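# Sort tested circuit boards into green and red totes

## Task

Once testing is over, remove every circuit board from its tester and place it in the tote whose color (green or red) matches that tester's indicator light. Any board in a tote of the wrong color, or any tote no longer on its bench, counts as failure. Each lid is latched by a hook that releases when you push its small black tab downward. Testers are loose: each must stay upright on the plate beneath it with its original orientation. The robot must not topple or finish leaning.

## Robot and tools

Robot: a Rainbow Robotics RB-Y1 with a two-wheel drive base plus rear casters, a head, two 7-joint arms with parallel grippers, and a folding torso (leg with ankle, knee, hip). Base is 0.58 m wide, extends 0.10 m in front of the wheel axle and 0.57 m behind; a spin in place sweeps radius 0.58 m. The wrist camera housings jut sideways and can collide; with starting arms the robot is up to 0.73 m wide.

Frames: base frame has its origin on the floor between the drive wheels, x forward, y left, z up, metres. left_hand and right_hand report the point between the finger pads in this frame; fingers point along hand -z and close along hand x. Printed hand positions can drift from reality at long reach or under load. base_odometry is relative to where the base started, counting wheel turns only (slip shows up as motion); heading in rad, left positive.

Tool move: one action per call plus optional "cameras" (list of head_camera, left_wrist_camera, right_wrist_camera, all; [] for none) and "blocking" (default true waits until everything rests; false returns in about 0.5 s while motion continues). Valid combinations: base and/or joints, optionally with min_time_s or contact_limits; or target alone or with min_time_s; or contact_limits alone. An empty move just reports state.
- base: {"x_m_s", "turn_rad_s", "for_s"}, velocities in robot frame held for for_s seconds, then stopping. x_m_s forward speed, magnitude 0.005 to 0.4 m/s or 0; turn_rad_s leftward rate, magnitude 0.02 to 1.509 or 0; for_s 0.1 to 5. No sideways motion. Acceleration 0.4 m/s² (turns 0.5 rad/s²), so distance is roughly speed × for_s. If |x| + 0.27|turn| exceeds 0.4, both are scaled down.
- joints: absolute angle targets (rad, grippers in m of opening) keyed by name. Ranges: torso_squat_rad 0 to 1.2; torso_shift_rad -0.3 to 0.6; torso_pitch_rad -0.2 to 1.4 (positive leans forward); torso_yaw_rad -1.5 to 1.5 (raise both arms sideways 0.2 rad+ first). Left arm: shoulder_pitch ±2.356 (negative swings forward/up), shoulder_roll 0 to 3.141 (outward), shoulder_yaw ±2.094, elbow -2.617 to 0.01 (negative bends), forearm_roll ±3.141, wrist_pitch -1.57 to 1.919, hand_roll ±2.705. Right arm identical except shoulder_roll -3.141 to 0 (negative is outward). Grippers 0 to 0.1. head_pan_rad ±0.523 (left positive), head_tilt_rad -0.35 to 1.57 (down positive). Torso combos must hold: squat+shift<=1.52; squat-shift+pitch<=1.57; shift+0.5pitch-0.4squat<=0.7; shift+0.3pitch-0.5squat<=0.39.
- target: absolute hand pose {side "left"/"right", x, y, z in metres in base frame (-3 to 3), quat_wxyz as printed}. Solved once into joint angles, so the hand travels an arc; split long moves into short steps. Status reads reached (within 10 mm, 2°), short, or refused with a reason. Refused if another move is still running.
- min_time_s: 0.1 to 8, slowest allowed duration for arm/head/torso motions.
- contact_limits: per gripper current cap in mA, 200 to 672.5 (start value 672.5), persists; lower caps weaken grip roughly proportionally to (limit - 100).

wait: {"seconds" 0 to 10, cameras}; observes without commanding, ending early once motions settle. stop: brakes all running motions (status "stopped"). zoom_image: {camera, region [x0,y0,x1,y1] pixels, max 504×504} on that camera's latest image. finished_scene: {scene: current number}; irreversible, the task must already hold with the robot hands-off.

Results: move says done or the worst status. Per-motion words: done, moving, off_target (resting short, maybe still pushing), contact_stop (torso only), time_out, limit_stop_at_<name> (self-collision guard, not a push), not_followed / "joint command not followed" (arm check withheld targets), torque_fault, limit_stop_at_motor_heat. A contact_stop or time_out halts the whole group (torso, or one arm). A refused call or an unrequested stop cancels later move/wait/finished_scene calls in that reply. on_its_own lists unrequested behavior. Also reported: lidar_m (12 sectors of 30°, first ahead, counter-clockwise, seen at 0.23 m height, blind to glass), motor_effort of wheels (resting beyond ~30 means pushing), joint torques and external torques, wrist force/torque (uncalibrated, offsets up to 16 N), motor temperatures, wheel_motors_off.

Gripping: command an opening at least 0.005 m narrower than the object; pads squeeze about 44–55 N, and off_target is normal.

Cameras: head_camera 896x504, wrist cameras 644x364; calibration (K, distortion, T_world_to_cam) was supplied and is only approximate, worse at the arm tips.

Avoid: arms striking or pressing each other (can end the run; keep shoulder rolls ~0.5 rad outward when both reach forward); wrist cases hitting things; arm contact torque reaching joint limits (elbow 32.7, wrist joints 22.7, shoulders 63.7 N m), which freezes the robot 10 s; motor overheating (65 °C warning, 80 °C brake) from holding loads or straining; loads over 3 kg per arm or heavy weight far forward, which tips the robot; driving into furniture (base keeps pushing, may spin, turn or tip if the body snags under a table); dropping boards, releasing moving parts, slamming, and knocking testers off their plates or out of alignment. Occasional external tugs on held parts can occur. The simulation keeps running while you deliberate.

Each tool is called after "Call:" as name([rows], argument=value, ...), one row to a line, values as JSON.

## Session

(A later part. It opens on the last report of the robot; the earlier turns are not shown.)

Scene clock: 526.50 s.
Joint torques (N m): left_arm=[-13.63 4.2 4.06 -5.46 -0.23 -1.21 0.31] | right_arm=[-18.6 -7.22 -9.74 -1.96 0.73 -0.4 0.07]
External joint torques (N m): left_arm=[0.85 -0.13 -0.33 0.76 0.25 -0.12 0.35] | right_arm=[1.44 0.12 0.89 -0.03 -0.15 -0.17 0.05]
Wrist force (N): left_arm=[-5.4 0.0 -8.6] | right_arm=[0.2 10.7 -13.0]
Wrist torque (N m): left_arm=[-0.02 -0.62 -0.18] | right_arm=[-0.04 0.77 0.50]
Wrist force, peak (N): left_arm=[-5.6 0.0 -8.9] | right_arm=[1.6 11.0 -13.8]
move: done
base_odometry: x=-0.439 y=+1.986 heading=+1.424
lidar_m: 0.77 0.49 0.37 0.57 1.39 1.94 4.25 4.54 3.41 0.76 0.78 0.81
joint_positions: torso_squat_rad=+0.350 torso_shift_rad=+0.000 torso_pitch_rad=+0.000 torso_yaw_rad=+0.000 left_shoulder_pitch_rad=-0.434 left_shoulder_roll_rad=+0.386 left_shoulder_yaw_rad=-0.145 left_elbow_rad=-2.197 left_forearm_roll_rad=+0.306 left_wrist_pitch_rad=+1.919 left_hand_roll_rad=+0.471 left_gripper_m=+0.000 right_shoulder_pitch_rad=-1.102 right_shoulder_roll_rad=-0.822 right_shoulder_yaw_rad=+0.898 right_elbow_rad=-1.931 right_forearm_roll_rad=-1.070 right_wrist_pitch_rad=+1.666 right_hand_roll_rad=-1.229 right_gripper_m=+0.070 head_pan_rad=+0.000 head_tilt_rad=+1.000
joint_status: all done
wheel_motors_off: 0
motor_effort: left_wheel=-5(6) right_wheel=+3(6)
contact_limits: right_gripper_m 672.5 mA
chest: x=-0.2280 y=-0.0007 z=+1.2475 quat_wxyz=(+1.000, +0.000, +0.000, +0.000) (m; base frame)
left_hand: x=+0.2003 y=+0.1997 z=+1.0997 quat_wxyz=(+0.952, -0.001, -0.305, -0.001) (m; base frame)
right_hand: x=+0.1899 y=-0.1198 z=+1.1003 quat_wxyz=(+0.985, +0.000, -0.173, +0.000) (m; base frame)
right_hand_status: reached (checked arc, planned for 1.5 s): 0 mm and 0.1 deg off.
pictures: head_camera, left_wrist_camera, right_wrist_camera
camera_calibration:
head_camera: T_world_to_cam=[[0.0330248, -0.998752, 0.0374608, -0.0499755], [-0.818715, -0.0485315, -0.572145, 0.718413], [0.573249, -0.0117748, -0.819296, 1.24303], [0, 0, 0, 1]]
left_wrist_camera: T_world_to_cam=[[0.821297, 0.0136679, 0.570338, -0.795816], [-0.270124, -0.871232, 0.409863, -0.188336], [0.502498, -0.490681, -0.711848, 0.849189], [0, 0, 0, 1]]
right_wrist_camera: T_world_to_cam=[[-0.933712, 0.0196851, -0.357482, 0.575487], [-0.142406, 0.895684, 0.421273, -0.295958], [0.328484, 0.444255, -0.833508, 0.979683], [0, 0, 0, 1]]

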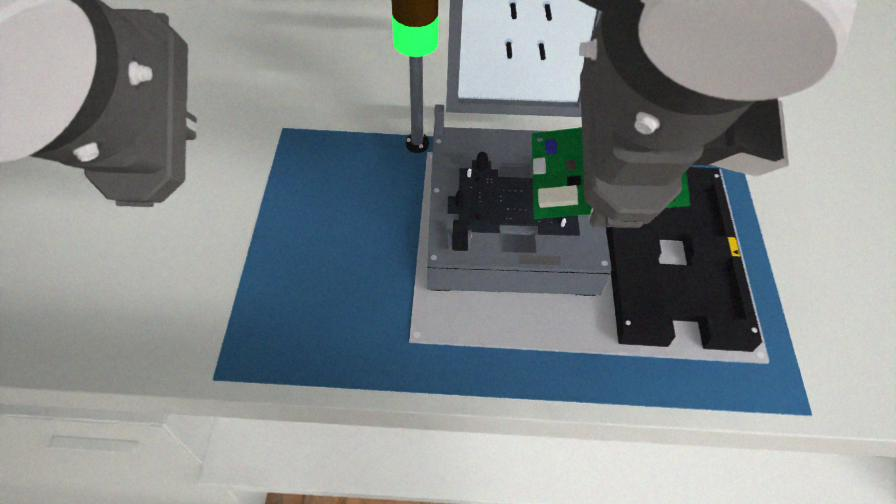

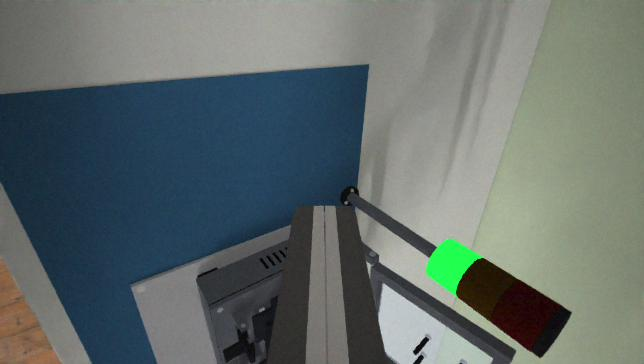

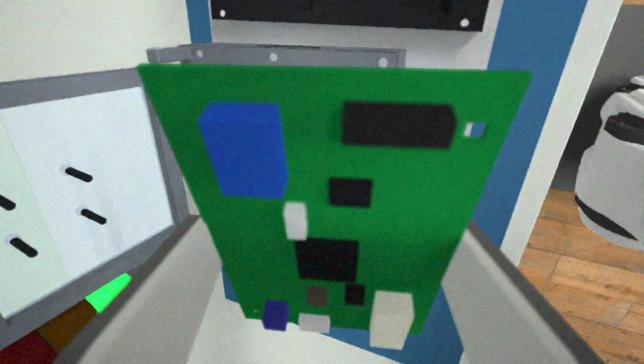

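Call:
move(base={"x_m_s":-0.25,"for_s":2.4}, joints={"head_tilt_rad":0.6}, cameras=["head_camera"])

Call:
move(base={"turn_rad_s":-0.8,"for_s":3.058}, cameras=["head_camera"])

Call:
move(base={"x_m_s":0.38,"for_s":5}, cameras=[])

Call:
move(base={"x_m_s":0.38,"for_s":3.73}, cameras=[])

Call:
move(base={"turn_rad_s":-0.4,"for_s":1.74}, cameras=["head_camera","right_wrist_camera"])

Scene clock: 544.93 s.
Joint torques (N m): left_arm=[-13.77 4.15 3.97 -5.46 -0.12 -1.2 0.3] | right_arm=[-18.69 -7.1 -10.13 -1.73 0.78 -0.39 0.08]
External joint torques (N m): left_arm=[0.71 -0.18 -0.41 0.77 0.36 -0.11 0.33] | right_arm=[1.34 0.24 0.49 0.2 -0.09 -0.16 0.06]
Wrist force (N): left_arm=[-5.3 -0.2 -8.4] | right_arm=[-0.1 10.7 -12.9]
Wrist torque (N m): left_arm=[0.01 -0.59 -0.19] | right_arm=[-0.05 0.74 0.52]
Wrist force, peak (N): left_arm=[-5.6 -0.2 -9.1] | right_arm=[0.2 11.0 -13.5]
move: done
base_odometry: x=-0.527 y=+1.392 heading=+1.423
lidar_m: 1.36 0.82 1.06 1.34 1.40 1.96 3.65 3.81 3.39 2.96 0.99 1.05
base_status: done (sent for 2.4 of 2.4 s)
joint_positions: torso_squat_rad=+0.350 torso_shift_rad=+0.000 torso_pitch_rad=+0.000 torso_yaw_rad=+0.000 left_shoulder_pitch_rad=-0.434 left_shoulder_roll_rad=+0.386 left_shoulder_yaw_rad=-0.145 left_elbow_rad=-2.197 left_forearm_roll_rad=+0.306 left_wrist_pitch_rad=+1.919 left_hand_roll_rad=+0.471 left_gripper_m=+0.000 right_shoulder_pitch_rad=-1.102 right_shoulder_roll_rad=-0.822 right_shoulder_yaw_rad=+0.898 right_elbow_rad=-1.932 right_forearm_roll_rad=-1.070 right_wrist_pitch_rad=+1.666 right_hand_roll_rad=-1.229 right_gripper_m=+0.070 head_pan_rad=+0.000 head_tilt_rad=+0.600
joint_status: all done
wheel_motors_off: 0
motor_effort: left_wheel=-4(23) right_wheel=+6(24)
contact_limits: right_gripper_m 672.5 mA
chest: x=-0.2280 y=-0.0007 z=+1.2475 quat_wxyz=(+1.000, +0.000, +0.000, +0.000) (m; base frame)
left_hand: x=+0.2003 y=+0.1997 z=+1.0997 quat_wxyz=(+0.952, -0.001, -0.305, -0.001) (m; base frame)
right_hand: x=+0.1899 y=-0.1198 z=+1.1004 quat_wxyz=(+0.985, +0.000, -0.173, +0.000) (m; base frame)
pictures: head_camera
camera_calibration:
head_camera: T_world_to_cam=[[0.0154597, -0.998761, 0.0472971, -0.0678325], [-0.531307, -0.0482777, -0.845802, 1.17374], [0.847038, -0.0120535, -0.531396, 0.882711], [0, 0, 0, 1]]

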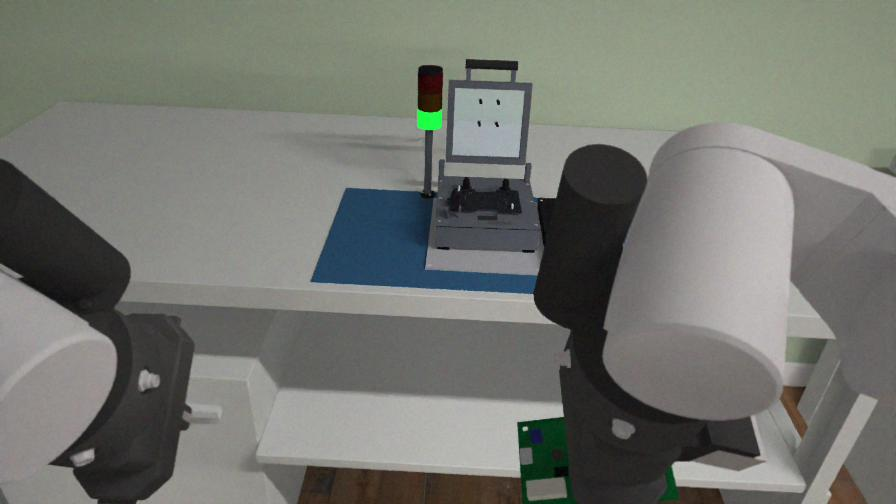

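Scene clock: 549.90 s.
Joint torques (N m): left_arm=[-13.74 4.08 3.83 -5.5 -0.21 -1.2 0.2] | right_arm=[-18.13 -7.06 -9.83 -1.73 0.75 -0.4 0.12]
External joint torques (N m): left_arm=[0.74 -0.25 -0.55 0.72 0.27 -0.11 0.23] | right_arm=[1.9 0.29 0.79 0.2 -0.12 -0.16 0.1]
Wrist force (N): left_arm=[-5.4 -0.3 -8.8] | right_arm=[0.0 10.6 -13.1]
Wrist torque (N m): left_arm=[0.01 -0.60 -0.19] | right_arm=[-0.02 0.74 0.51]
Wrist force, peak (N): left_arm=[-5.8 0.0 -8.9] | right_arm=[0.4 10.8 -13.5]
move: done
base_odometry: x=-0.527 y=+1.392 heading=-1.030
lidar_m: 3.94 3.28 1.55 1.00 1.37 0.82 0.82 1.37 1.37 1.52 2.45 3.63
base_status: done (sent for 3.07 of 3.07 s)
joint_positions: torso_squat_rad=+0.350 torso_shift_rad=+0.000 torso_pitch_rad=+0.000 torso_yaw_rad=+0.000 left_shoulder_pitch_rad=-0.434 left_shoulder_roll_rad=+0.386 left_shoulder_yaw_rad=-0.145 left_elbow_rad=-2.197 left_forearm_roll_rad=+0.306 left_wrist_pitch_rad=+1.919 left_hand_roll_rad=+0.471 left_gripper_m=+0.000 right_shoulder_pitch_rad=-1.102 right_shoulder_roll_rad=-0.822 right_shoulder_yaw_rad=+0.898 right_elbow_rad=-1.932 right_forearm_roll_rad=-1.070 right_wrist_pitch_rad=+1.666 right_hand_roll_rad=-1.229 right_gripper_m=+0.070 head_pan_rad=+0.000 head_tilt_rad=+0.600
wheel_motors_off: 0
motor_effort: left_wheel=+2(29) right_wheel=+1(28)
contact_limits: right_gripper_m 672.5 mA
chest: x=-0.2281 y=-0.0007 z=+1.2475 quat_wxyz=(+1.000, +0.000, +0.000, +0.000) (m; base frame)
left_hand: x=+0.2003 y=+0.1997 z=+1.0997 quat_wxyz=(+0.952, -0.001, -0.305, -0.001) (m; base frame)
right_hand: x=+0.1899 y=-0.1198 z=+1.1004 quat_wxyz=(+0.985, +0.000, -0.174, +0.000) (m; base frame)
pictures: head_camera
camera_calibration:
head_camera: T_world_to_cam=[[0.0154691, -0.99876, 0.0473181, -0.0678408], [-0.531296, -0.0483006, -0.845808, 1.17375], [0.847045, -0.0120561, -0.531385, 0.882709], [0, 0, 0, 1]]

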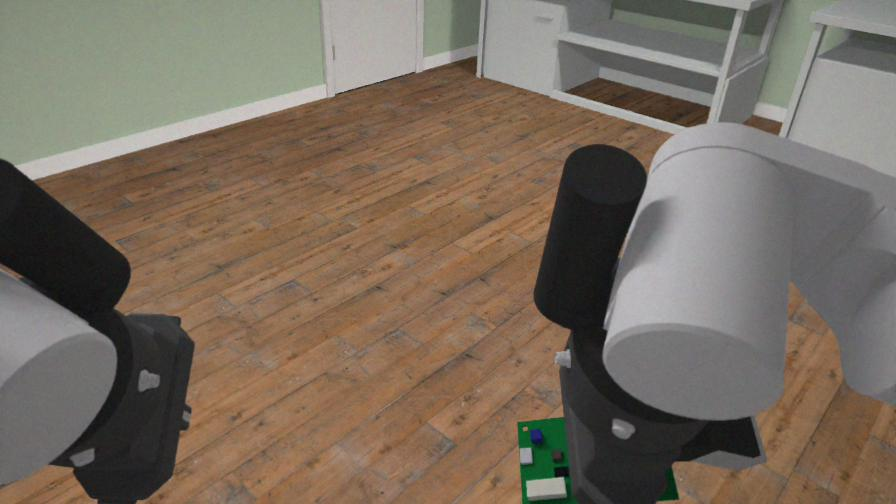

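Scene clock: 556.17 s.
Joint torques (N m): left_arm=[-13.73 4.09 3.85 -5.4 -0.18 -1.19 0.25] | right_arm=[-18.4 -7.05 -9.94 -1.61 0.68 -0.36 0.2]
External joint torques (N m): left_arm=[0.75 -0.24 -0.53 0.82 0.3 -0.1 0.28] | right_arm=[1.63 0.29 0.69 0.32 -0.19 -0.12 0.18]
Wrist force (N): left_arm=[-5.6 0.1 -8.8] | right_arm=[0.1 10.3 -13.2]
Wrist torque (N m): left_arm=[-0.03 -0.62 -0.18] | right_arm=[0.01 0.76 0.49]
Wrist force, peak (N): left_arm=[-5.3 0.0 -9.3] | right_arm=[0.5 10.7 -13.5]
move: done
base_odometry: x=+0.451 y=-0.236 heading=-1.030
lidar_m: 2.40 2.01 2.01 2.25 2.10 2.06 2.70 2.64 2.62 2.94 2.23 2.17
base_status: done (sent for 5 of 5 s)
joint_positions: torso_squat_rad=+0.350 torso_shift_rad=+0.000 torso_pitch_rad=+0.000 torso_yaw_rad=+0.000 left_shoulder_pitch_rad=-0.434 left_shoulder_roll_rad=+0.386 left_shoulder_yaw_rad=-0.145 left_elbow_rad=-2.197 left_forearm_roll_rad=+0.306 left_wrist_pitch_rad=+1.919 left_hand_roll_rad=+0.471 left_gripper_m=+0.000 right_shoulder_pitch_rad=-1.102 right_shoulder_roll_rad=-0.822 right_shoulder_yaw_rad=+0.898 right_elbow_rad=-1.932 right_forearm_roll_rad=-1.070 right_wrist_pitch_rad=+1.666 right_hand_roll_rad=-1.229 right_gripper_m=+0.070 head_pan_rad=+0.000 head_tilt_rad=+0.600
wheel_motors_off: 0
motor_effort: left_wheel=-4(32) right_wheel=+1(29)
contact_limits: right_gripper_m 672.5 mA
chest: x=-0.2280 y=-0.0007 z=+1.2475 quat_wxyz=(+1.000, +0.000, +0.000, +0.000) (m; base frame)
left_hand: x=+0.2004 y=+0.1997 z=+1.0997 quat_wxyz=(+0.952, -0.001, -0.305, -0.001) (m; base frame)
right_hand: x=+0.1899 y=-0.1198 z=+1.1003 quat_wxyz=(+0.985, +0.000, -0.173, +0.000) (m; base frame)
pictures: none

Scene clock: 561.20 s.
Joint torques (N m): left_arm=[-13.72 4.12 4 -5.38 -0.17 -1.19 0.26] | right_arm=[-18.35 -7.25 -9.89 -1.53 0.66 -0.45 0.06]
External joint torques (N m): left_arm=[0.76 -0.21 -0.38 0.84 0.31 -0.11 0.3] | right_arm=[1.69 0.09 0.73 0.4 -0.21 -0.21 0.04]
Wrist force (N): left_arm=[-5.7 0.1 -8.7] | right_arm=[-0.1 10.9 -12.7]
Wrist torque (N m): left_arm=[-0.03 -0.65 -0.19] | right_arm=[-0.08 0.73 0.50]
Wrist force, peak (N): left_arm=[-5.8 -0.2 -9.0] | right_arm=[-0.1 10.8 -13.5]
move: done
base_odometry: x=+1.181 y=-1.453 heading=-1.030
lidar_m: 1.22 1.06 1.03 1.20 1.97 3.20 4.13 3.58 3.36 1.54 1.77 1.11
base_status: done (sent for 3.73 of 3.73 s)
joint_positions: torso_squat_rad=+0.350 torso_shift_rad=+0.000 torso_pitch_rad=+0.000 torso_yaw_rad=+0.000 left_shoulder_pitch_rad=-0.434 left_shoulder_roll_rad=+0.386 left_shoulder_yaw_rad=-0.145 left_elbow_rad=-2.197 left_forearm_roll_rad=+0.306 left_wrist_pitch_rad=+1.919 left_hand_roll_rad=+0.471 left_gripper_m=+0.000 right_shoulder_pitch_rad=-1.102 right_shoulder_roll_rad=-0.822 right_shoulder_yaw_rad=+0.898 right_elbow_rad=-1.932 right_forearm_roll_rad=-1.070 right_wrist_pitch_rad=+1.666 right_hand_roll_rad=-1.229 right_gripper_m=+0.070 head_pan_rad=+0.000 head_tilt_rad=+0.600
wheel_motors_off: 0
motor_effort: left_wheel=-5(17) right_wheel=+1(28)
contact_limits: right_gripper_m 672.5 mA
chest: x=-0.2280 y=-0.0007 z=+1.2475 quat_wxyz=(+1.000, +0.000, +0.000, +0.000) (m; base frame)
left_hand: x=+0.2004 y=+0.1997 z=+1.0997 quat_wxyz=(+0.952, -0.001, -0.305, -0.001) (m; base frame)
right_hand: x=+0.1899 y=-0.1198 z=+1.1003 quat_wxyz=(+0.985, +0.000, -0.173, +0.000) (m; base frame)
pictures: none

Scene clock: 564.03 s.
Joint torques (N m): left_arm=[-13.76 4.25 3.76 -5.58 -0.17 -1.17 0.19] | right_arm=[-18.28 -7.04 -9.99 -1.61 0.74 -0.5 0.04]
External joint torques (N m): left_arm=[0.72 -0.08 -0.62 0.64 0.31 -0.08 0.22] | right_arm=[1.75 0.3 0.63 0.32 -0.13 -0.26 0.02]
Wrist force (N): left_arm=[-5.6 0.0 -8.6] | right_arm=[0.3 10.5 -13.2]
Wrist torque (N m): left_arm=[-0.03 -0.63 -0.19] | right_arm=[-0.02 0.80 0.51]
Wrist force, peak (N): left_arm=[-5.6 -0.3 -8.9] | right_arm=[0.3 10.9 -13.3]
move: done
base_odometry: x=+1.181 y=-1.453 heading=-1.723
lidar_m: 1.11 1.15 1.09 1.04 1.12 1.58 3.20 3.33 3.67 3.57 1.55 1.51
base_status: done (sent for 1.73 of 1.73 s)
joint_positions: torso_squat_rad=+0.350 torso_shift_rad=+0.000 torso_pitch_rad=+0.000 torso_yaw_rad=+0.000 left_shoulder_pitch_rad=-0.434 left_shoulder_roll_rad=+0.386 left_shoulder_yaw_rad=-0.145 left_elbow_rad=-2.197 left_forearm_roll_rad=+0.306 left_wrist_pitch_rad=+1.919 left_hand_roll_rad=+0.471 left_gripper_m=+0.000 right_shoulder_pitch_rad=-1.102 right_shoulder_roll_rad=-0.822 right_shoulder_yaw_rad=+0.898 right_elbow_rad=-1.932 right_forearm_roll_rad=-1.070 right_wrist_pitch_rad=+1.666 right_hand_roll_rad=-1.229 right_gripper_m=+0.070 head_pan_rad=+0.000 head_tilt_rad=+0.600
wheel_motors_off: 0
motor_effort: left_wheel=+2(28) right_wheel=+2(26)
contact_limits: right_gripper_m 672.5 mA
chest: x=-0.2280 y=-0.0007 z=+1.2475 quat_wxyz=(+1.000, +0.000, +0.000, +0.000) (m; base frame)
left_hand: x=+0.2003 y=+0.1998 z=+1.0997 quat_wxyz=(+0.952, -0.001, -0.305, -0.001) (m; base frame)
right_hand: x=+0.1899 y=-0.1198 z=+1.1003 quat_wxyz=(+0.985, +0.000, -0.173, +0.000) (m; base frame)
pictures: head_camera, right_wrist_camera
camera_calibration:
head_camera: T_world_to_cam=[[0.0154789, -0.998759, 0.047336, -0.0678491], [-0.531388, -0.0483196, -0.845749, 1.17369], [0.846987, -0.0120625, -0.531476, 0.882763], [0, 0, 0, 1]]
right_wrist_camera: T_world_to_cam=[[-0.933721, 0.0195758, -0.357465, 0.57545], [-0.142488, 0.895687, 0.421238, -0.295939], [0.328423, 0.444254, -0.833533, 0.979693], [0, 0, 0, 1]]

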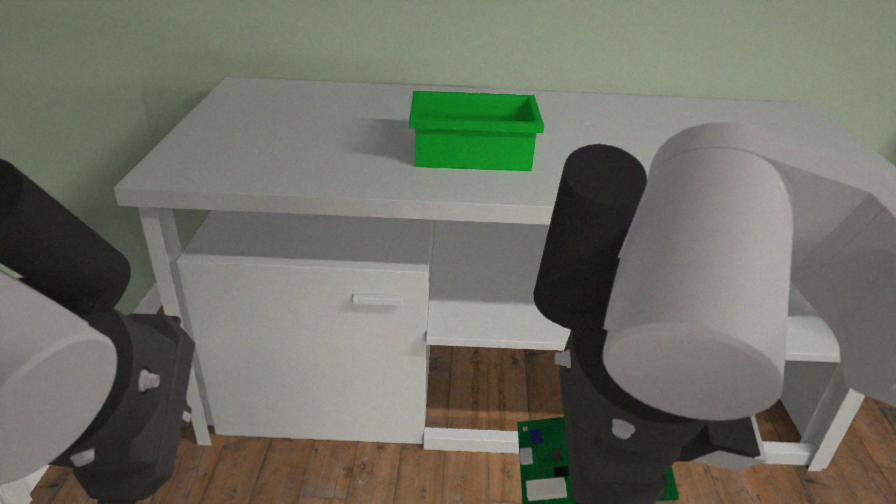

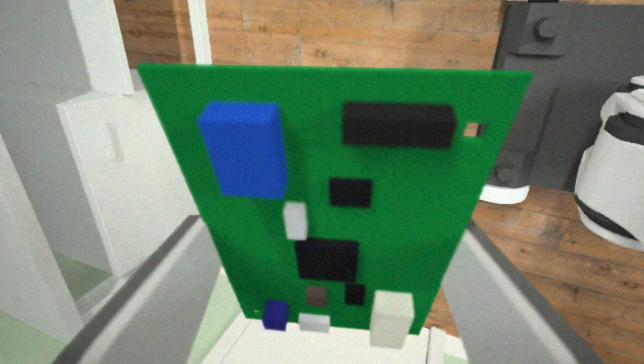

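Call:
move(joints={"head_tilt_rad":0.6}, cameras=["head_camera"])

Scene clock: 588.07 s.
Joint torques (N m): left_arm=[-13.46 4.12 3.86 -5.47 -0.09 -1.19 0.27] | right_arm=[-18.52 -7.08 -9.87 -1.57 0.71 -0.38 0.17]
External joint torques (N m): left_arm=[1.02 -0.21 -0.52 0.75 0.4 -0.11 0.3] | right_arm=[1.51 0.26 0.76 0.36 -0.16 -0.15 0.15]
Wrist force (N): left_arm=[-5.2 -0.2 -8.7] | right_arm=[0.1 10.5 -13.1]
Wrist torque (N m): left_arm=[-0.01 -0.58 -0.18] | right_arm=[-0.02 0.77 0.49]
Wrist force, peak (N): left_arm=[-5.7 0.0 -8.8] | right_arm=[-0.1 10.9 -13.3]
move: done
base_odometry: x=+1.181 y=-1.453 heading=-1.723
lidar_m: 1.11 1.16 1.08 1.04 1.13 1.59 3.21 3.32 3.67 3.57 1.54 1.51
joint_positions: torso_squat_rad=+0.350 torso_shift_rad=+0.000 torso_pitch_rad=+0.000 torso_yaw_rad=+0.000 left_shoulder_pitch_rad=-0.434 left_shoulder_roll_rad=+0.386 left_shoulder_yaw_rad=-0.145 left_elbow_rad=-2.197 left_forearm_roll_rad=+0.306 left_wrist_pitch_rad=+1.919 left_hand_roll_rad=+0.471 left_gripper_m=+0.000 right_shoulder_pitch_rad=-1.102 right_shoulder_roll_rad=-0.822 right_shoulder_yaw_rad=+0.898 right_elbow_rad=-1.932 right_forearm_roll_rad=-1.070 right_wrist_pitch_rad=+1.666 right_hand_roll_rad=-1.229 right_gripper_m=+0.070 head_pan_rad=+0.000 head_tilt_rad=+0.600
joint_status: all done
wheel_motors_off: 0
motor_effort: left_wheel=+2(4) right_wheel=+0(2)
contact_limits: right_gripper_m 672.5 mA
chest: x=-0.2280 y=-0.0007 z=+1.2475 quat_wxyz=(+1.000, +0.000, +0.000, +0.000) (m; base frame)
left_hand: x=+0.2003 y=+0.1998 z=+1.0997 quat_wxyz=(+0.952, -0.001, -0.305, -0.001) (m; base frame)
right_hand: x=+0.1899 y=-0.1198 z=+1.1003 quat_wxyz=(+0.985, +0.000, -0.173, +0.000) (m; base frame)
pictures: head_camera
camera_calibration:
head_camera: T_world_to_cam=[[0.0154791, -0.998759, 0.0473358, -0.0678489], [-0.531388, -0.0483196, -0.84575, 1.17369], [0.846987, -0.0120622, -0.531476, 0.882763], [0, 0, 0, 1]]

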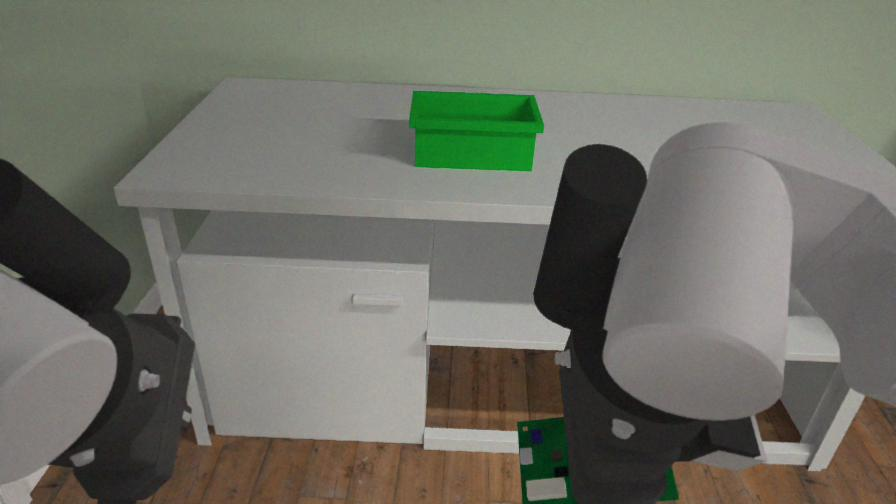

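Call:
move(base={"x_m_s":0.25,"for_s":2.4}, cameras=[])

Call:
move(joints={"head_tilt_rad":0.85}, cameras=["head_camera"])

Scene clock: 611.67 s.
Joint torques (N m): left_arm=[-13.7 4.33 4.19 -5.49 -0.21 -1.18 0.27] | right_arm=[-18.53 -7.23 -9.9 -1.57 0.73 -0.39 0.07]
External joint torques (N m): left_arm=[0.78 0 -0.19 0.73 0.27 -0.09 0.3] | right_arm=[1.5 0.11 0.72 0.36 -0.14 -0.15 0.05]
Wrist force (N): left_arm=[-5.3 0.0 -8.6] | right_arm=[0.0 10.6 -13.0]
Wrist torque (N m): left_arm=[-0.04 -0.60 -0.18] | right_arm=[-0.02 0.75 0.50]
Wrist force, peak (N): left_arm=[-5.7 0.0 -9.0] | right_arm=[0.3 11.0 -13.3]
move: done
base_odometry: x=+1.090 y=-2.046 heading=-1.724
lidar_m: 0.51 0.53 0.73 1.03 1.09 1.55 3.81 4.09 3.69 1.94 1.16 1.21
base_status: done (sent for 2.4 of 2.4 s)
joint_positions: torso_squat_rad=+0.350 torso_shift_rad=+0.000 torso_pitch_rad=+0.000 torso_yaw_rad=+0.000 left_shoulder_pitch_rad=-0.434 left_shoulder_roll_rad=+0.386 left_shoulder_yaw_rad=-0.145 left_elbow_rad=-2.197 left_forearm_roll_rad=+0.306 left_wrist_pitch_rad=+1.919 left_hand_roll_rad=+0.471 left_gripper_m=+0.000 right_shoulder_pitch_rad=-1.102 right_shoulder_roll_rad=-0.822 right_shoulder_yaw_rad=+0.898 right_elbow_rad=-1.932 right_forearm_roll_rad=-1.070 right_wrist_pitch_rad=+1.666 right_hand_roll_rad=-1.229 right_gripper_m=+0.070 head_pan_rad=+0.000 head_tilt_rad=+0.600
wheel_motors_off: 0
motor_effort: left_wheel=-4(31) right_wheel=+3(29)
contact_limits: right_gripper_m 672.5 mA
chest: x=-0.2280 y=-0.0007 z=+1.2475 quat_wxyz=(+1.000, +0.000, +0.000, +0.000) (m; base frame)
left_hand: x=+0.2003 y=+0.1998 z=+1.0997 quat_wxyz=(+0.952, -0.001, -0.305, -0.001) (m; base frame)
right_hand: x=+0.1899 y=-0.1198 z=+1.1003 quat_wxyz=(+0.985, +0.000, -0.173, +0.000) (m; base frame)
pictures: none

Scene clock: 612.47 s.
Joint torques (N m): left_arm=[-13.75 4.07 3.89 -5.51 -0.19 -1.2 0.24] | right_arm=[-18.52 -7.16 -9.92 -1.63 0.72 -0.39 0.13]
External joint torques (N m): left_arm=[0.73 -0.26 -0.49 0.71 0.29 -0.11 0.28] | right_arm=[1.51 0.18 0.7 0.3 -0.15 -0.15 0.11]
Wrist force (N): left_arm=[-5.4 0.0 -8.7] | right_arm=[0.1 10.5 -13.1]
Wrist torque (N m): left_arm=[-0.03 -0.62 -0.19] | right_arm=[-0.02 0.76 0.50]
Wrist force, peak (N): left_arm=[-5.5 0.2 -9.0] | right_arm=[0.0 10.8 -13.3]
move: done
base_odometry: x=+1.090 y=-2.046 heading=-1.724
lidar_m: 0.51 0.53 0.73 1.03 1.08 1.55 3.81 4.09 3.69 1.95 1.16 1.21
joint_positions: torso_squat_rad=+0.350 torso_shift_rad=+0.000 torso_pitch_rad=+0.000 torso_yaw_rad=+0.000 left_shoulder_pitch_rad=-0.434 left_shoulder_roll_rad=+0.386 left_shoulder_yaw_rad=-0.145 left_elbow_rad=-2.197 left_forearm_roll_rad=+0.306 left_wrist_pitch_rad=+1.919 left_hand_roll_rad=+0.471 left_gripper_m=+0.000 right_shoulder_pitch_rad=-1.102 right_shoulder_roll_rad=-0.822 right_shoulder_yaw_rad=+0.898 right_elbow_rad=-1.932 right_forearm_roll_rad=-1.070 right_wrist_pitch_rad=+1.666 right_hand_roll_rad=-1.229 right_gripper_m=+0.070 head_pan_rad=+0.000 head_tilt_rad=+0.850
joint_status: all done
wheel_motors_off: 0
motor_effort: left_wheel=-5(5) right_wheel=+1(2)
contact_limits: right_gripper_m 672.5 mA
chest: x=-0.2280 y=-0.0007 z=+1.2475 quat_wxyz=(+1.000, +0.000, +0.000, +0.000) (m; base frame)
left_hand: x=+0.2003 y=+0.1998 z=+1.0997 quat_wxyz=(+0.952, -0.001, -0.305, -0.001) (m; base frame)
right_hand: x=+0.1899 y=-0.1198 z=+1.1003 quat_wxyz=(+0.985, +0.000, -0.173, +0.000) (m; base frame)
pictures: head_camera
camera_calibration:
head_camera: T_world_to_cam=[[0.0269301, -0.998754, 0.0420075, -0.0577762], [-0.724046, -0.0484621, -0.688047, 0.905702], [0.689226, -0.0118862, -0.724449, 1.12962], [0, 0, 0, 1]]

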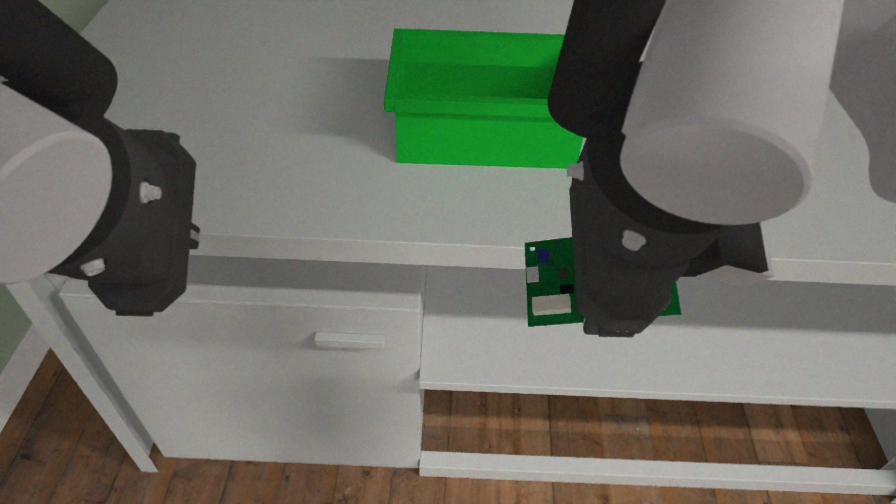

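Call:
move(base={"x_m_s":0.12,"for_s":1.92}, cameras=[])

Call:
move(target={"side":"right","x":0.3,"y":-0.1,"z":1.17,"quat_wxyz":[0.707,0,0,0.707]}, min_time_s=3)

Scene clock: 625.43 s.
Joint torques (N m): left_arm=[-13.53 4.24 4.11 -5.45 -0.22 -1.24 0.2] | right_arm=[-18.42 -7.26 -9.75 -1.55 0.79 -0.53 0.07]
External joint torques (N m): left_arm=[0.95 -0.1 -0.27 0.77 0.26 -0.16 0.23] | right_arm=[1.61 0.08 0.88 0.38 -0.08 -0.29 0.05]
Wrist force (N): left_arm=[-5.4 -0.3 -8.5] | right_arm=[0.0 10.6 -13.2]
Wrist torque (N m): left_arm=[0.00 -0.61 -0.18] | right_arm=[-0.04 0.76 0.50]
Wrist force, peak (N): left_arm=[-5.8 -0.1 -9.0] | right_arm=[0.2 11.1 -13.1]
move: done
base_odometry: x=+1.055 y=-2.275 heading=-1.724
lidar_m: 0.28 0.29 0.40 1.01 1.07 1.55 4.03 4.31 3.69 1.10 1.09 0.98
base_status: done (sent for 1.93 of 1.93 s)
joint_positions: torso_squat_rad=+0.350 torso_shift_rad=+0.000 torso_pitch_rad=+0.000 torso_yaw_rad=+0.000 left_shoulder_pitch_rad=-0.434 left_shoulder_roll_rad=+0.386 left_shoulder_yaw_rad=-0.145 left_elbow_rad=-2.197 left_forearm_roll_rad=+0.306 left_wrist_pitch_rad=+1.919 left_hand_roll_rad=+0.471 left_gripper_m=+0.000 right_shoulder_pitch_rad=-1.102 right_shoulder_roll_rad=-0.822 right_shoulder_yaw_rad=+0.898 right_elbow_rad=-1.932 right_forearm_roll_rad=-1.070 right_wrist_pitch_rad=+1.666 right_hand_roll_rad=-1.229 right_gripper_m=+0.070 head_pan_rad=+0.000 head_tilt_rad=+0.850
wheel_motors_off: 0
motor_effort: left_wheel=-4(18) right_wheel=+2(25)
contact_limits: right_gripper_m 672.5 mA
chest: x=-0.2280 y=-0.0007 z=+1.2475 quat_wxyz=(+1.000, +0.000, +0.000, +0.000) (m; base frame)
left_hand: x=+0.2003 y=+0.1998 z=+1.0997 quat_wxyz=(+0.952, -0.001, -0.305, -0.001) (m; base frame)
right_hand: x=+0.1899 y=-0.1198 z=+1.1003 quat_wxyz=(+0.985, +0.000, -0.173, +0.000) (m; base frame)
pictures: none

Scene clock: 628.80 s.
Joint torques (N m): left_arm=[-13.76 4.23 3.92 -5.51 -0.16 -1.22 0.31] | right_arm=[-24.66 -9.56 -1.18 -0.9 -0.02 0.04 -0.03]
External joint torques (N m): left_arm=[0.72 -0.1 -0.46 0.71 0.32 -0.13 0.34] | right_arm=[1.89 0.69 1.29 1.12 -0.25 0.24 -0.03]
Wrist force (N): left_arm=[-5.5 -0.1 -8.7] | right_arm=[2.1 11.1 -13.3]
Wrist torque (N m): left_arm=[-0.02 -0.62 -0.18] | right_arm=[-0.09 0.82 0.52]
Wrist force, peak (N): left_arm=[-5.7 -0.3 -9.0] | right_arm=[1.7 12.0 -13.3]
move: short
base_odometry: x=+1.055 y=-2.275 heading=-1.724
lidar_m: 0.28 0.29 0.40 1.01 1.08 1.55 4.04 4.31 3.70 1.10 1.10 0.98
joint_positions: torso_squat_rad=+0.350 torso_shift_rad=+0.000 torso_pitch_rad=+0.000 torso_yaw_rad=+0.000 left_shoulder_pitch_rad=-0.434 left_shoulder_roll_rad=+0.386 left_shoulder_yaw_rad=-0.145 left_elbow_rad=-2.197 left_forearm_roll_rad=+0.306 left_wrist_pitch_rad=+1.919 left_hand_roll_rad=+0.471 left_gripper_m=+0.000 right_shoulder_pitch_rad=-1.706 right_shoulder_roll_rad=-0.294 right_shoulder_yaw_rad=+0.981 right_elbow_rad=-0.267 right_forearm_roll_rad=-1.369 right_wrist_pitch_rad=+1.690 right_hand_roll_rad=+1.210 right_gripper_m=+0.070 head_pan_rad=+0.000 head_tilt_rad=+0.850
joint_status: all done
wheel_motors_off: 0
motor_effort: left_wheel=-4(6) right_wheel=+1(3)
contact_limits: right_gripper_m 672.5 mA
chest: x=-0.2280 y=-0.0007 z=+1.2475 quat_wxyz=(+1.000, +0.000, +0.000, +0.000) (m; base frame)
left_hand: x=+0.2003 y=+0.1997 z=+1.0997 quat_wxyz=(+0.952, -0.001, -0.305, -0.001) (m; base frame)
right_hand: x=+0.2995 y=-0.1001 z=+1.1701 quat_wxyz=(+0.707, -0.012, -0.020, +0.707) (m; base frame)
right_hand_status: short (checked arc, as near as the solve gets, planned for 3.0 s): 1 mm and 2.6 deg off. The place is met; only the turn is off.
pictures: head_camera, left_wrist_camera, right_wrist_camera
camera_calibration:
head_camera: T_world_to_cam=[[0.0269377, -0.998755, 0.041982, -0.0577647], [-0.724029, -0.0484504, -0.688066, 0.905713], [0.689244, -0.0118613, -0.724433, 1.12961], [0, 0, 0, 1]]
left_wrist_camera: T_world_to_cam=[[0.821283, 0.0136873, 0.570357, -0.795831], [-0.270122, -0.87123, 0.409868, -0.188342], [0.502523, -0.490684, -0.711829, 0.849181], [0, 0, 0, 1]]
right_wrist_camera: T_world_to_cam=[[-0.019173, -0.999413, -0.0284072, -0.0586167], [-0.914988, 0.00608616, 0.403435, -0.164226], [-0.403025, 0.0337273, -0.914567, 1.26594], [0, 0, 0, 1]]

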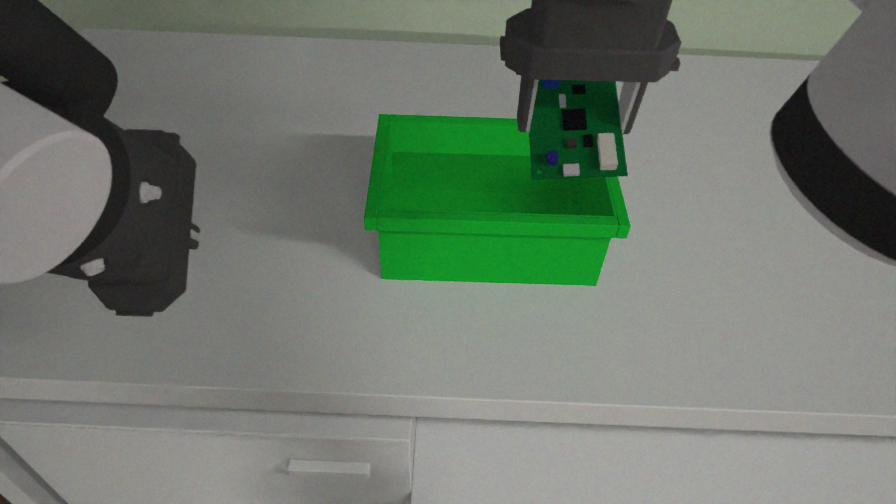

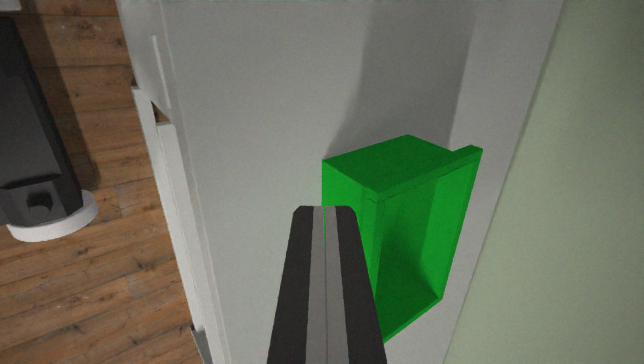

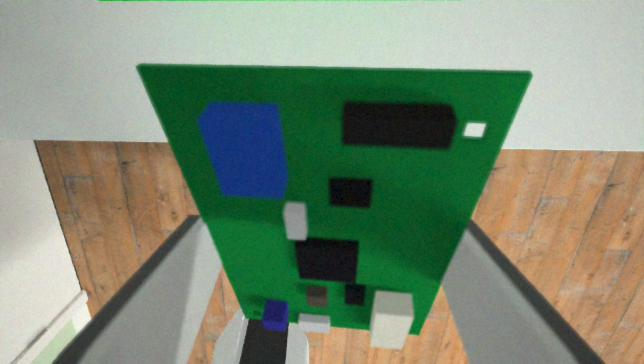

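Call:
move(target={"side":"right","x":0.15,"y":-0.15,"z":1.28,"quat_wxyz":[0.707,0,0,0.707]}, min_time_s=2, cameras=[])

Call:
move(target={"side":"left","x":0.12,"y":0.25,"z":1.25,"quat_wxyz":[0.954,0,-0.301,0]}, min_time_s=2, cameras=[])

Call:
move(joints={"torso_pitch_rad":0.35,"head_tilt_rad":0.6}, min_time_s=3, cameras=["head_camera"])

Scene clock: 648.87 s.
Joint torques (N m): left_arm=[-13.55 4.15 3.91 -5.47 -0.18 -1.2 0.26] | right_arm=[-19.13 -5.62 -7.86 3.51 0.12 -0.16 -0.01]
External joint torques (N m): left_arm=[0.93 -0.18 -0.47 0.76 0.31 -0.12 0.29] | right_arm=[0.59 0.14 1.4 -0.59 -0.11 -0.07 -0.01]
Wrist force (N): left_arm=[-5.8 0.1 -8.5] | right_arm=[2.4 10.7 -13.4]
Wrist torque (N m): left_arm=[-0.02 -0.65 -0.19] | right_arm=[-0.04 0.87 0.53]
Wrist force, peak (N): left_arm=[-5.6 -0.1 -8.9] | right_arm=[2.1 11.5 -14.5]
move: done
base_odometry: x=+1.055 y=-2.275 heading=-1.724
lidar_m: 0.28 0.29 0.40 1.01 1.08 1.55 4.03 4.31 3.70 1.10 1.10 0.97
joint_positions: torso_squat_rad=+0.350 torso_shift_rad=+0.000 torso_pitch_rad=+0.000 torso_yaw_rad=+0.000 left_shoulder_pitch_rad=-0.434 left_shoulder_roll_rad=+0.386 left_shoulder_yaw_rad=-0.145 left_elbow_rad=-2.197 left_forearm_roll_rad=+0.306 left_wrist_pitch_rad=+1.919 left_hand_roll_rad=+0.471 left_gripper_m=+0.000 right_shoulder_pitch_rad=-1.944 right_shoulder_roll_rad=-1.065 right_shoulder_yaw_rad=+1.412 right_elbow_rad=-1.529 right_forearm_roll_rad=-2.077 right_wrist_pitch_rad=+1.700 right_hand_roll_rad=+0.619 right_gripper_m=+0.070 head_pan_rad=+0.000 head_tilt_rad=+0.850
joint_status: all done
wheel_motors_off: 0
motor_effort: left_wheel=-5(6) right_wheel=+1(2)
contact_limits: right_gripper_m 672.5 mA
chest: x=-0.2280 y=-0.0008 z=+1.2475 quat_wxyz=(+1.000, +0.000, +0.000, +0.000) (m; base frame)
left_hand: x=+0.2003 y=+0.1997 z=+1.0997 quat_wxyz=(+0.952, -0.001, -0.305, -0.001) (m; base frame)
right_hand: x=+0.1498 y=-0.1497 z=+1.2804 quat_wxyz=(+0.706, +0.002, +0.002, +0.708) (m; base frame)
right_hand_status: reached (checked arc, planned for 2.0 s): 1 mm and 0.3 deg off.
pictures: none

Scene clock: 651.20 s.
Joint torques (N m): left_arm=[-11.68 9.76 8.09 1.33 -0.77 -0.66 0.11] | right_arm=[-19.14 -5.87 -7.92 3.55 0.15 -0.19 -0.08]
External joint torques (N m): left_arm=[0.31 0.49 0.73 -0.32 0.16 -0.09 0.15] | right_arm=[0.58 -0.11 1.34 -0.55 -0.09 -0.11 -0.08]
Wrist force (N): left_arm=[-5.2 -0.2 -8.9] | right_arm=[2.4 10.7 -13.4]
Wrist torque (N m): left_arm=[-0.01 -0.60 -0.19] | right_arm=[-0.04 0.85 0.53]
Wrist force, peak (N): left_arm=[-6.1 0.0 -9.1] | right_arm=[2.5 10.7 -13.7]
move: done
base_odometry: x=+1.055 y=-2.275 heading=-1.724
lidar_m: 0.28 0.29 0.41 1.01 1.08 1.55 4.03 4.32 3.69 1.10 1.10 0.98
joint_positions: torso_squat_rad=+0.350 torso_shift_rad=+0.000 torso_pitch_rad=+0.000 torso_yaw_rad=+0.000 left_shoulder_pitch_rad=-0.749 left_shoulder_roll_rad=+1.203 left_shoulder_yaw_rad=-0.066 left_elbow_rad=-2.430 left_forearm_roll_rad=+1.314 left_wrist_pitch_rad=+1.919 left_hand_roll_rad=+1.088 left_gripper_m=+0.000 right_shoulder_pitch_rad=-1.944 right_shoulder_roll_rad=-1.065 right_shoulder_yaw_rad=+1.412 right_elbow_rad=-1.530 right_forearm_roll_rad=-2.077 right_wrist_pitch_rad=+1.700 right_hand_roll_rad=+0.619 right_gripper_m=+0.070 head_pan_rad=+0.000 head_tilt_rad=+0.850
joint_status: all done
wheel_motors_off: 0
motor_effort: left_wheel=-4(5) right_wheel=+1(3)
contact_limits: right_gripper_m 672.5 mA
chest: x=-0.2280 y=-0.0008 z=+1.2475 quat_wxyz=(+1.000, +0.000, +0.000, +0.000) (m; base frame)
left_hand: x=+0.1199 y=+0.2503 z=+1.2499 quat_wxyz=(+0.953, -0.001, -0.302, +0.000) (m; base frame)
left_hand_status: reached (checked arc, planned for 2.0 s): 0 mm and 0.1 deg off.
right_hand: x=+0.1498 y=-0.1497 z=+1.2804 quat_wxyz=(+0.706, +0.002, +0.002, +0.708) (m; base frame)
pictures: none

Scene clock: 654.50 s.
Joint torques (N m): left_arm=[-10.42 10.8 8.47 -0.96 -0.21 -0.41 0.17] | right_arm=[-20.67 -6.71 -8.76 1.99 -0.47 0.18 -0.11]
External joint torques (N m): left_arm=[0.12 0.14 0.7 -0.21 0.18 -0.11 0.18] | right_arm=[0.61 0.47 1.26 0.06 -0.13 -0.15 -0.11]
Wrist force (N): left_arm=[-3.4 -0.1 -9.5] | right_arm=[2.5 8.4 -12.9]
Wrist torque (N m): left_arm=[-0.05 -0.50 -0.21] | right_arm=[0.08 0.86 0.50]
Wrist force, peak (N): left_arm=[-4.1 -0.3 -9.7] | right_arm=[2.5 10.6 -13.7]
move: done
base_odometry: x=+1.055 y=-2.275 heading=-1.724
lidar_m: 0.28 0.29 0.40 1.01 1.08 1.55 4.03 4.32 3.69 1.10 1.09 0.97
joint_positions: torso_squat_rad=+0.350 torso_shift_rad=+0.000 torso_pitch_rad=+0.350 torso_yaw_rad=+0.000 left_shoulder_pitch_rad=-0.749 left_shoulder_roll_rad=+1.203 left_shoulder_yaw_rad=-0.066 left_elbow_rad=-2.430 left_forearm_roll_rad=+1.314 left_wrist_pitch_rad=+1.919 left_hand_roll_rad=+1.088 left_gripper_m=+0.000 right_shoulder_pitch_rad=-1.944 right_shoulder_roll_rad=-1.065 right_shoulder_yaw_rad=+1.412 right_elbow_rad=-1.530 right_forearm_roll_rad=-2.077 right_wrist_pitch_rad=+1.700 right_hand_roll_rad=+0.619 right_gripper_m=+0.070 head_pan_rad=+0.000 head_tilt_rad=+0.600
joint_status: all done
wheel_motors_off: 0
motor_effort: left_wheel=-4(6) right_wheel=+1(3)
contact_limits: right_gripper_m 672.5 mA
chest: x=-0.1220 y=-0.0008 z=+1.2287 quat_wxyz=(+0.985, +0.000, +0.174, +0.000) (m; base frame)
left_hand: x=+0.2057 y=+0.2505 z=+1.1118 quat_wxyz=(+0.991, -0.001, -0.131, +0.000) (m; base frame)
right_hand: x=+0.2443 y=-0.1496 z=+1.1301 quat_wxyz=(+0.695, +0.125, +0.125, +0.697) (m; base frame)
pictures: head_camera
camera_calibration:
head_camera: T_world_to_cam=[[0.0309813, -0.998757, 0.0390436, -0.0565673], [-0.78908, -0.0484164, -0.612379, 0.895998], [0.613508, -0.0118362, -0.789599, 1.07168], [0, 0, 0, 1]]

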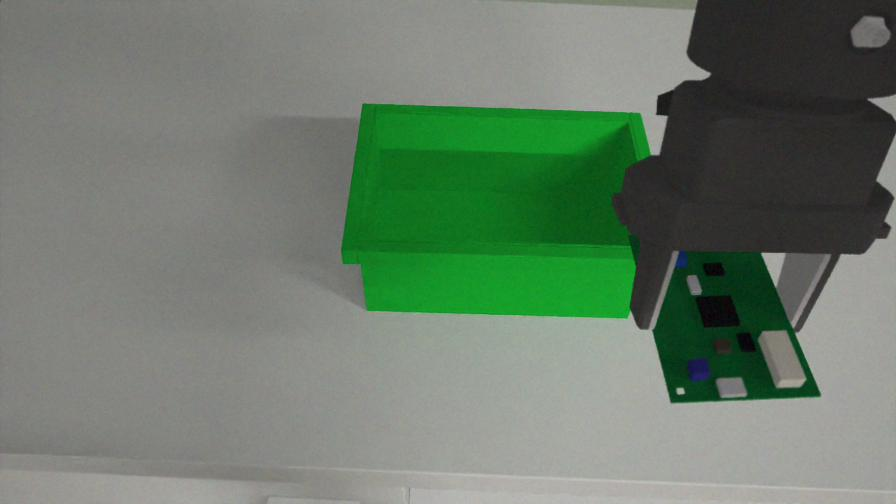

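Call:
move(target={"side":"right","x":0.36,"y":-0.08,"z":1.13,"quat_wxyz":[0.707,0,0,0.707]}, min_time_s=2, cameras=[])

Call:
move(target={"side":"right","x":0.45,"y":-0.06,"z":1.1,"quat_wxyz":[0.707,0,0,0.707]}, min_time_s=2, cameras=["head_camera","right_wrist_camera"])

Scene clock: 670.70 s.
Joint torques (N m): left_arm=[-10.15 10.62 8.75 -0.97 -0.2 -0.46 0.13] | right_arm=[-24 -6 -7.9 2.93 0.21 -0.28 0.28]
External joint torques (N m): left_arm=[0.39 -0.04 0.98 -0.22 0.19 -0.17 0.14] | right_arm=[0.69 2.27 1.22 0.75 -0.04 -0.19 0.28]
Wrist force (N): left_arm=[-3.5 -0.1 -9.6] | right_arm=[2.6 10.7 -13.4]
Wrist torque (N m): left_arm=[-0.02 -0.52 -0.21] | right_arm=[-0.04 0.91 0.53]
Wrist force, peak (N): left_arm=[-3.6 0.1 -9.9] | right_arm=[2.7 10.7 -13.6]
move: done
base_odometry: x=+1.055 y=-2.275 heading=-1.724
lidar_m: 0.28 0.29 0.40 1.01 1.07 1.54 4.04 4.31 3.69 1.10 1.10 0.97
joint_positions: torso_squat_rad=+0.350 torso_shift_rad=+0.000 torso_pitch_rad=+0.350 torso_yaw_rad=+0.000 left_shoulder_pitch_rad=-0.749 left_shoulder_roll_rad=+1.203 left_shoulder_yaw_rad=-0.066 left_elbow_rad=-2.430 left_forearm_roll_rad=+1.314 left_wrist_pitch_rad=+1.919 left_hand_roll_rad=+1.088 left_gripper_m=+0.000 right_shoulder_pitch_rad=-2.032 right_shoulder_roll_rad=-0.774 right_shoulder_yaw_rad=+1.421 right_elbow_rad=-1.161 right_forearm_roll_rad=-1.811 right_wrist_pitch_rad=+1.550 right_hand_roll_rad=+0.682 right_gripper_m=+0.070 head_pan_rad=+0.000 head_tilt_rad=+0.600
joint_status: all done
wheel_motors_off: 0
motor_effort: left_wheel=-4(5) right_wheel=+1(4)
contact_limits: right_gripper_m 672.5 mA
chest: x=-0.1220 y=-0.0008 z=+1.2287 quat_wxyz=(+0.985, +0.000, +0.174, +0.000) (m; base frame)
left_hand: x=+0.2057 y=+0.2505 z=+1.1118 quat_wxyz=(+0.991, -0.001, -0.131, +0.000) (m; base frame)
right_hand: x=+0.3600 y=-0.0801 z=+1.1302 quat_wxyz=(+0.707, +0.000, -0.001, +0.707) (m; base frame)
right_hand_status: reached (checked arc, planned for 2.0 s): 0 mm and 0.1 deg off.
pictures: none

Scene clock: 673.03 s.
Joint torques (N m): left_arm=[-10.34 10.83 8.62 -0.95 -0.28 -0.33 0.16] | right_arm=[-24.42 -7.78 -2.01 2.51 0.32 -0.6 0.05]
External joint torques (N m): left_arm=[0.2 0.17 0.85 -0.19 0.12 -0.04 0.18] | right_arm=[2.96 1.73 0.61 0.74 0.06 -0.21 0.05]
Wrist force (N): left_arm=[-3.5 -0.1 -9.5] | right_arm=[2.4 11.5 -13.2]
Wrist torque (N m): left_arm=[-0.03 -0.51 -0.21] | right_arm=[-0.08 0.88 0.52]
Wrist force, peak (N): left_arm=[-3.5 -0.2 -9.8] | right_arm=[2.2 11.5 -13.9]
move: short
base_odometry: x=+1.055 y=-2.275 heading=-1.724
lidar_m: 0.28 0.29 0.40 1.01 1.08 1.55 4.03 4.31 3.69 1.11 1.09 0.98
joint_positions: torso_squat_rad=+0.350 torso_shift_rad=+0.000 torso_pitch_rad=+0.350 torso_yaw_rad=+0.000 left_shoulder_pitch_rad=-0.749 left_shoulder_roll_rad=+1.203 left_shoulder_yaw_rad=-0.066 left_elbow_rad=-2.430 left_forearm_roll_rad=+1.314 left_wrist_pitch_rad=+1.919 left_hand_roll_rad=+1.088 left_gripper_m=+0.000 right_shoulder_pitch_rad=-2.019 right_shoulder_roll_rad=-0.337 right_shoulder_yaw_rad=+1.426 right_elbow_rad=-0.267 right_forearm_roll_rad=-1.747 right_wrist_pitch_rad=+1.452 right_hand_roll_rad=+1.147 right_gripper_m=+0.070 head_pan_rad=+0.000 head_tilt_rad=+0.600
joint_status: all done
wheel_motors_off: 0
motor_effort: left_wheel=-5(7) right_wheel=+1(3)
contact_limits: right_gripper_m 672.5 mA
chest: x=-0.1220 y=-0.0008 z=+1.2287 quat_wxyz=(+0.985, +0.000, +0.174, +0.000) (m; base frame)
left_hand: x=+0.2057 y=+0.2505 z=+1.1118 quat_wxyz=(+0.991, -0.001, -0.131, +0.000) (m; base frame)
right_hand: x=+0.4494 y=-0.0602 z=+1.1003 quat_wxyz=(+0.705, -0.033, -0.062, +0.705) (m; base frame)
right_hand_status: short (checked arc, as near as the solve gets, planned for 2.0 s): 1 mm and 8.0 deg off. The place is met; only the turn is off.
pictures: head_camera, right_wrist_camera
camera_calibration:
head_camera: T_world_to_cam=[[0.0309833, -0.998756, 0.0390612, -0.0565742], [-0.789083, -0.0484288, -0.612375, 0.895995], [0.613505, -0.0118491, -0.789602, 1.07168], [0, 0, 0, 1]]
right_wrist_camera: T_world_to_cam=[[-0.015159, -0.998122, -0.05935, 0.0145352], [-0.947428, -0.00463484, 0.319936, 0.106729], [-0.31961, 0.0610797, -0.945579, 1.25944], [0, 0, 0, 1]]

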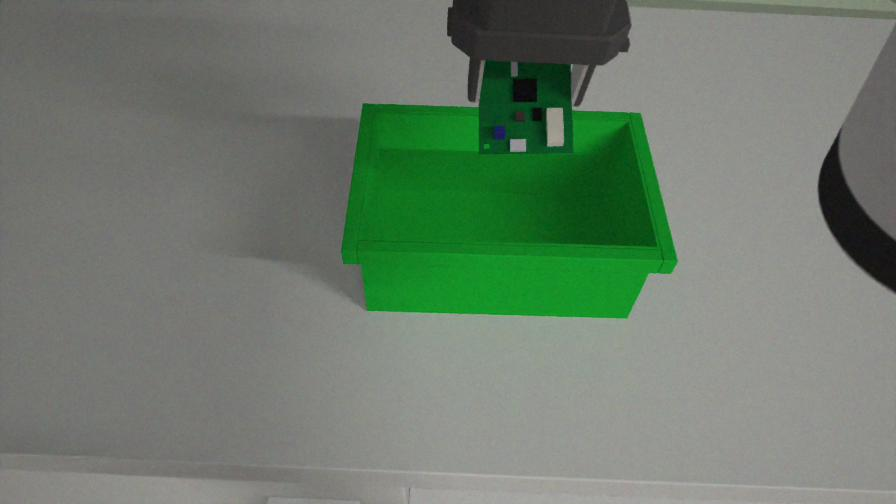

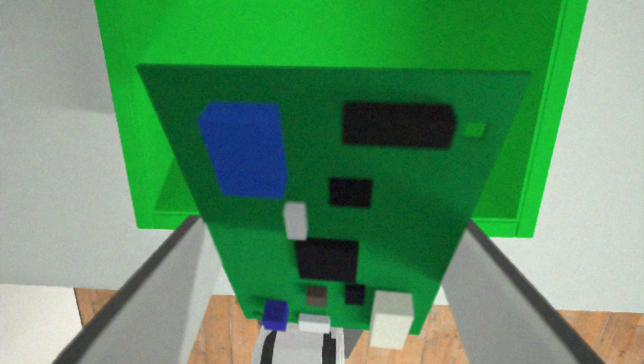

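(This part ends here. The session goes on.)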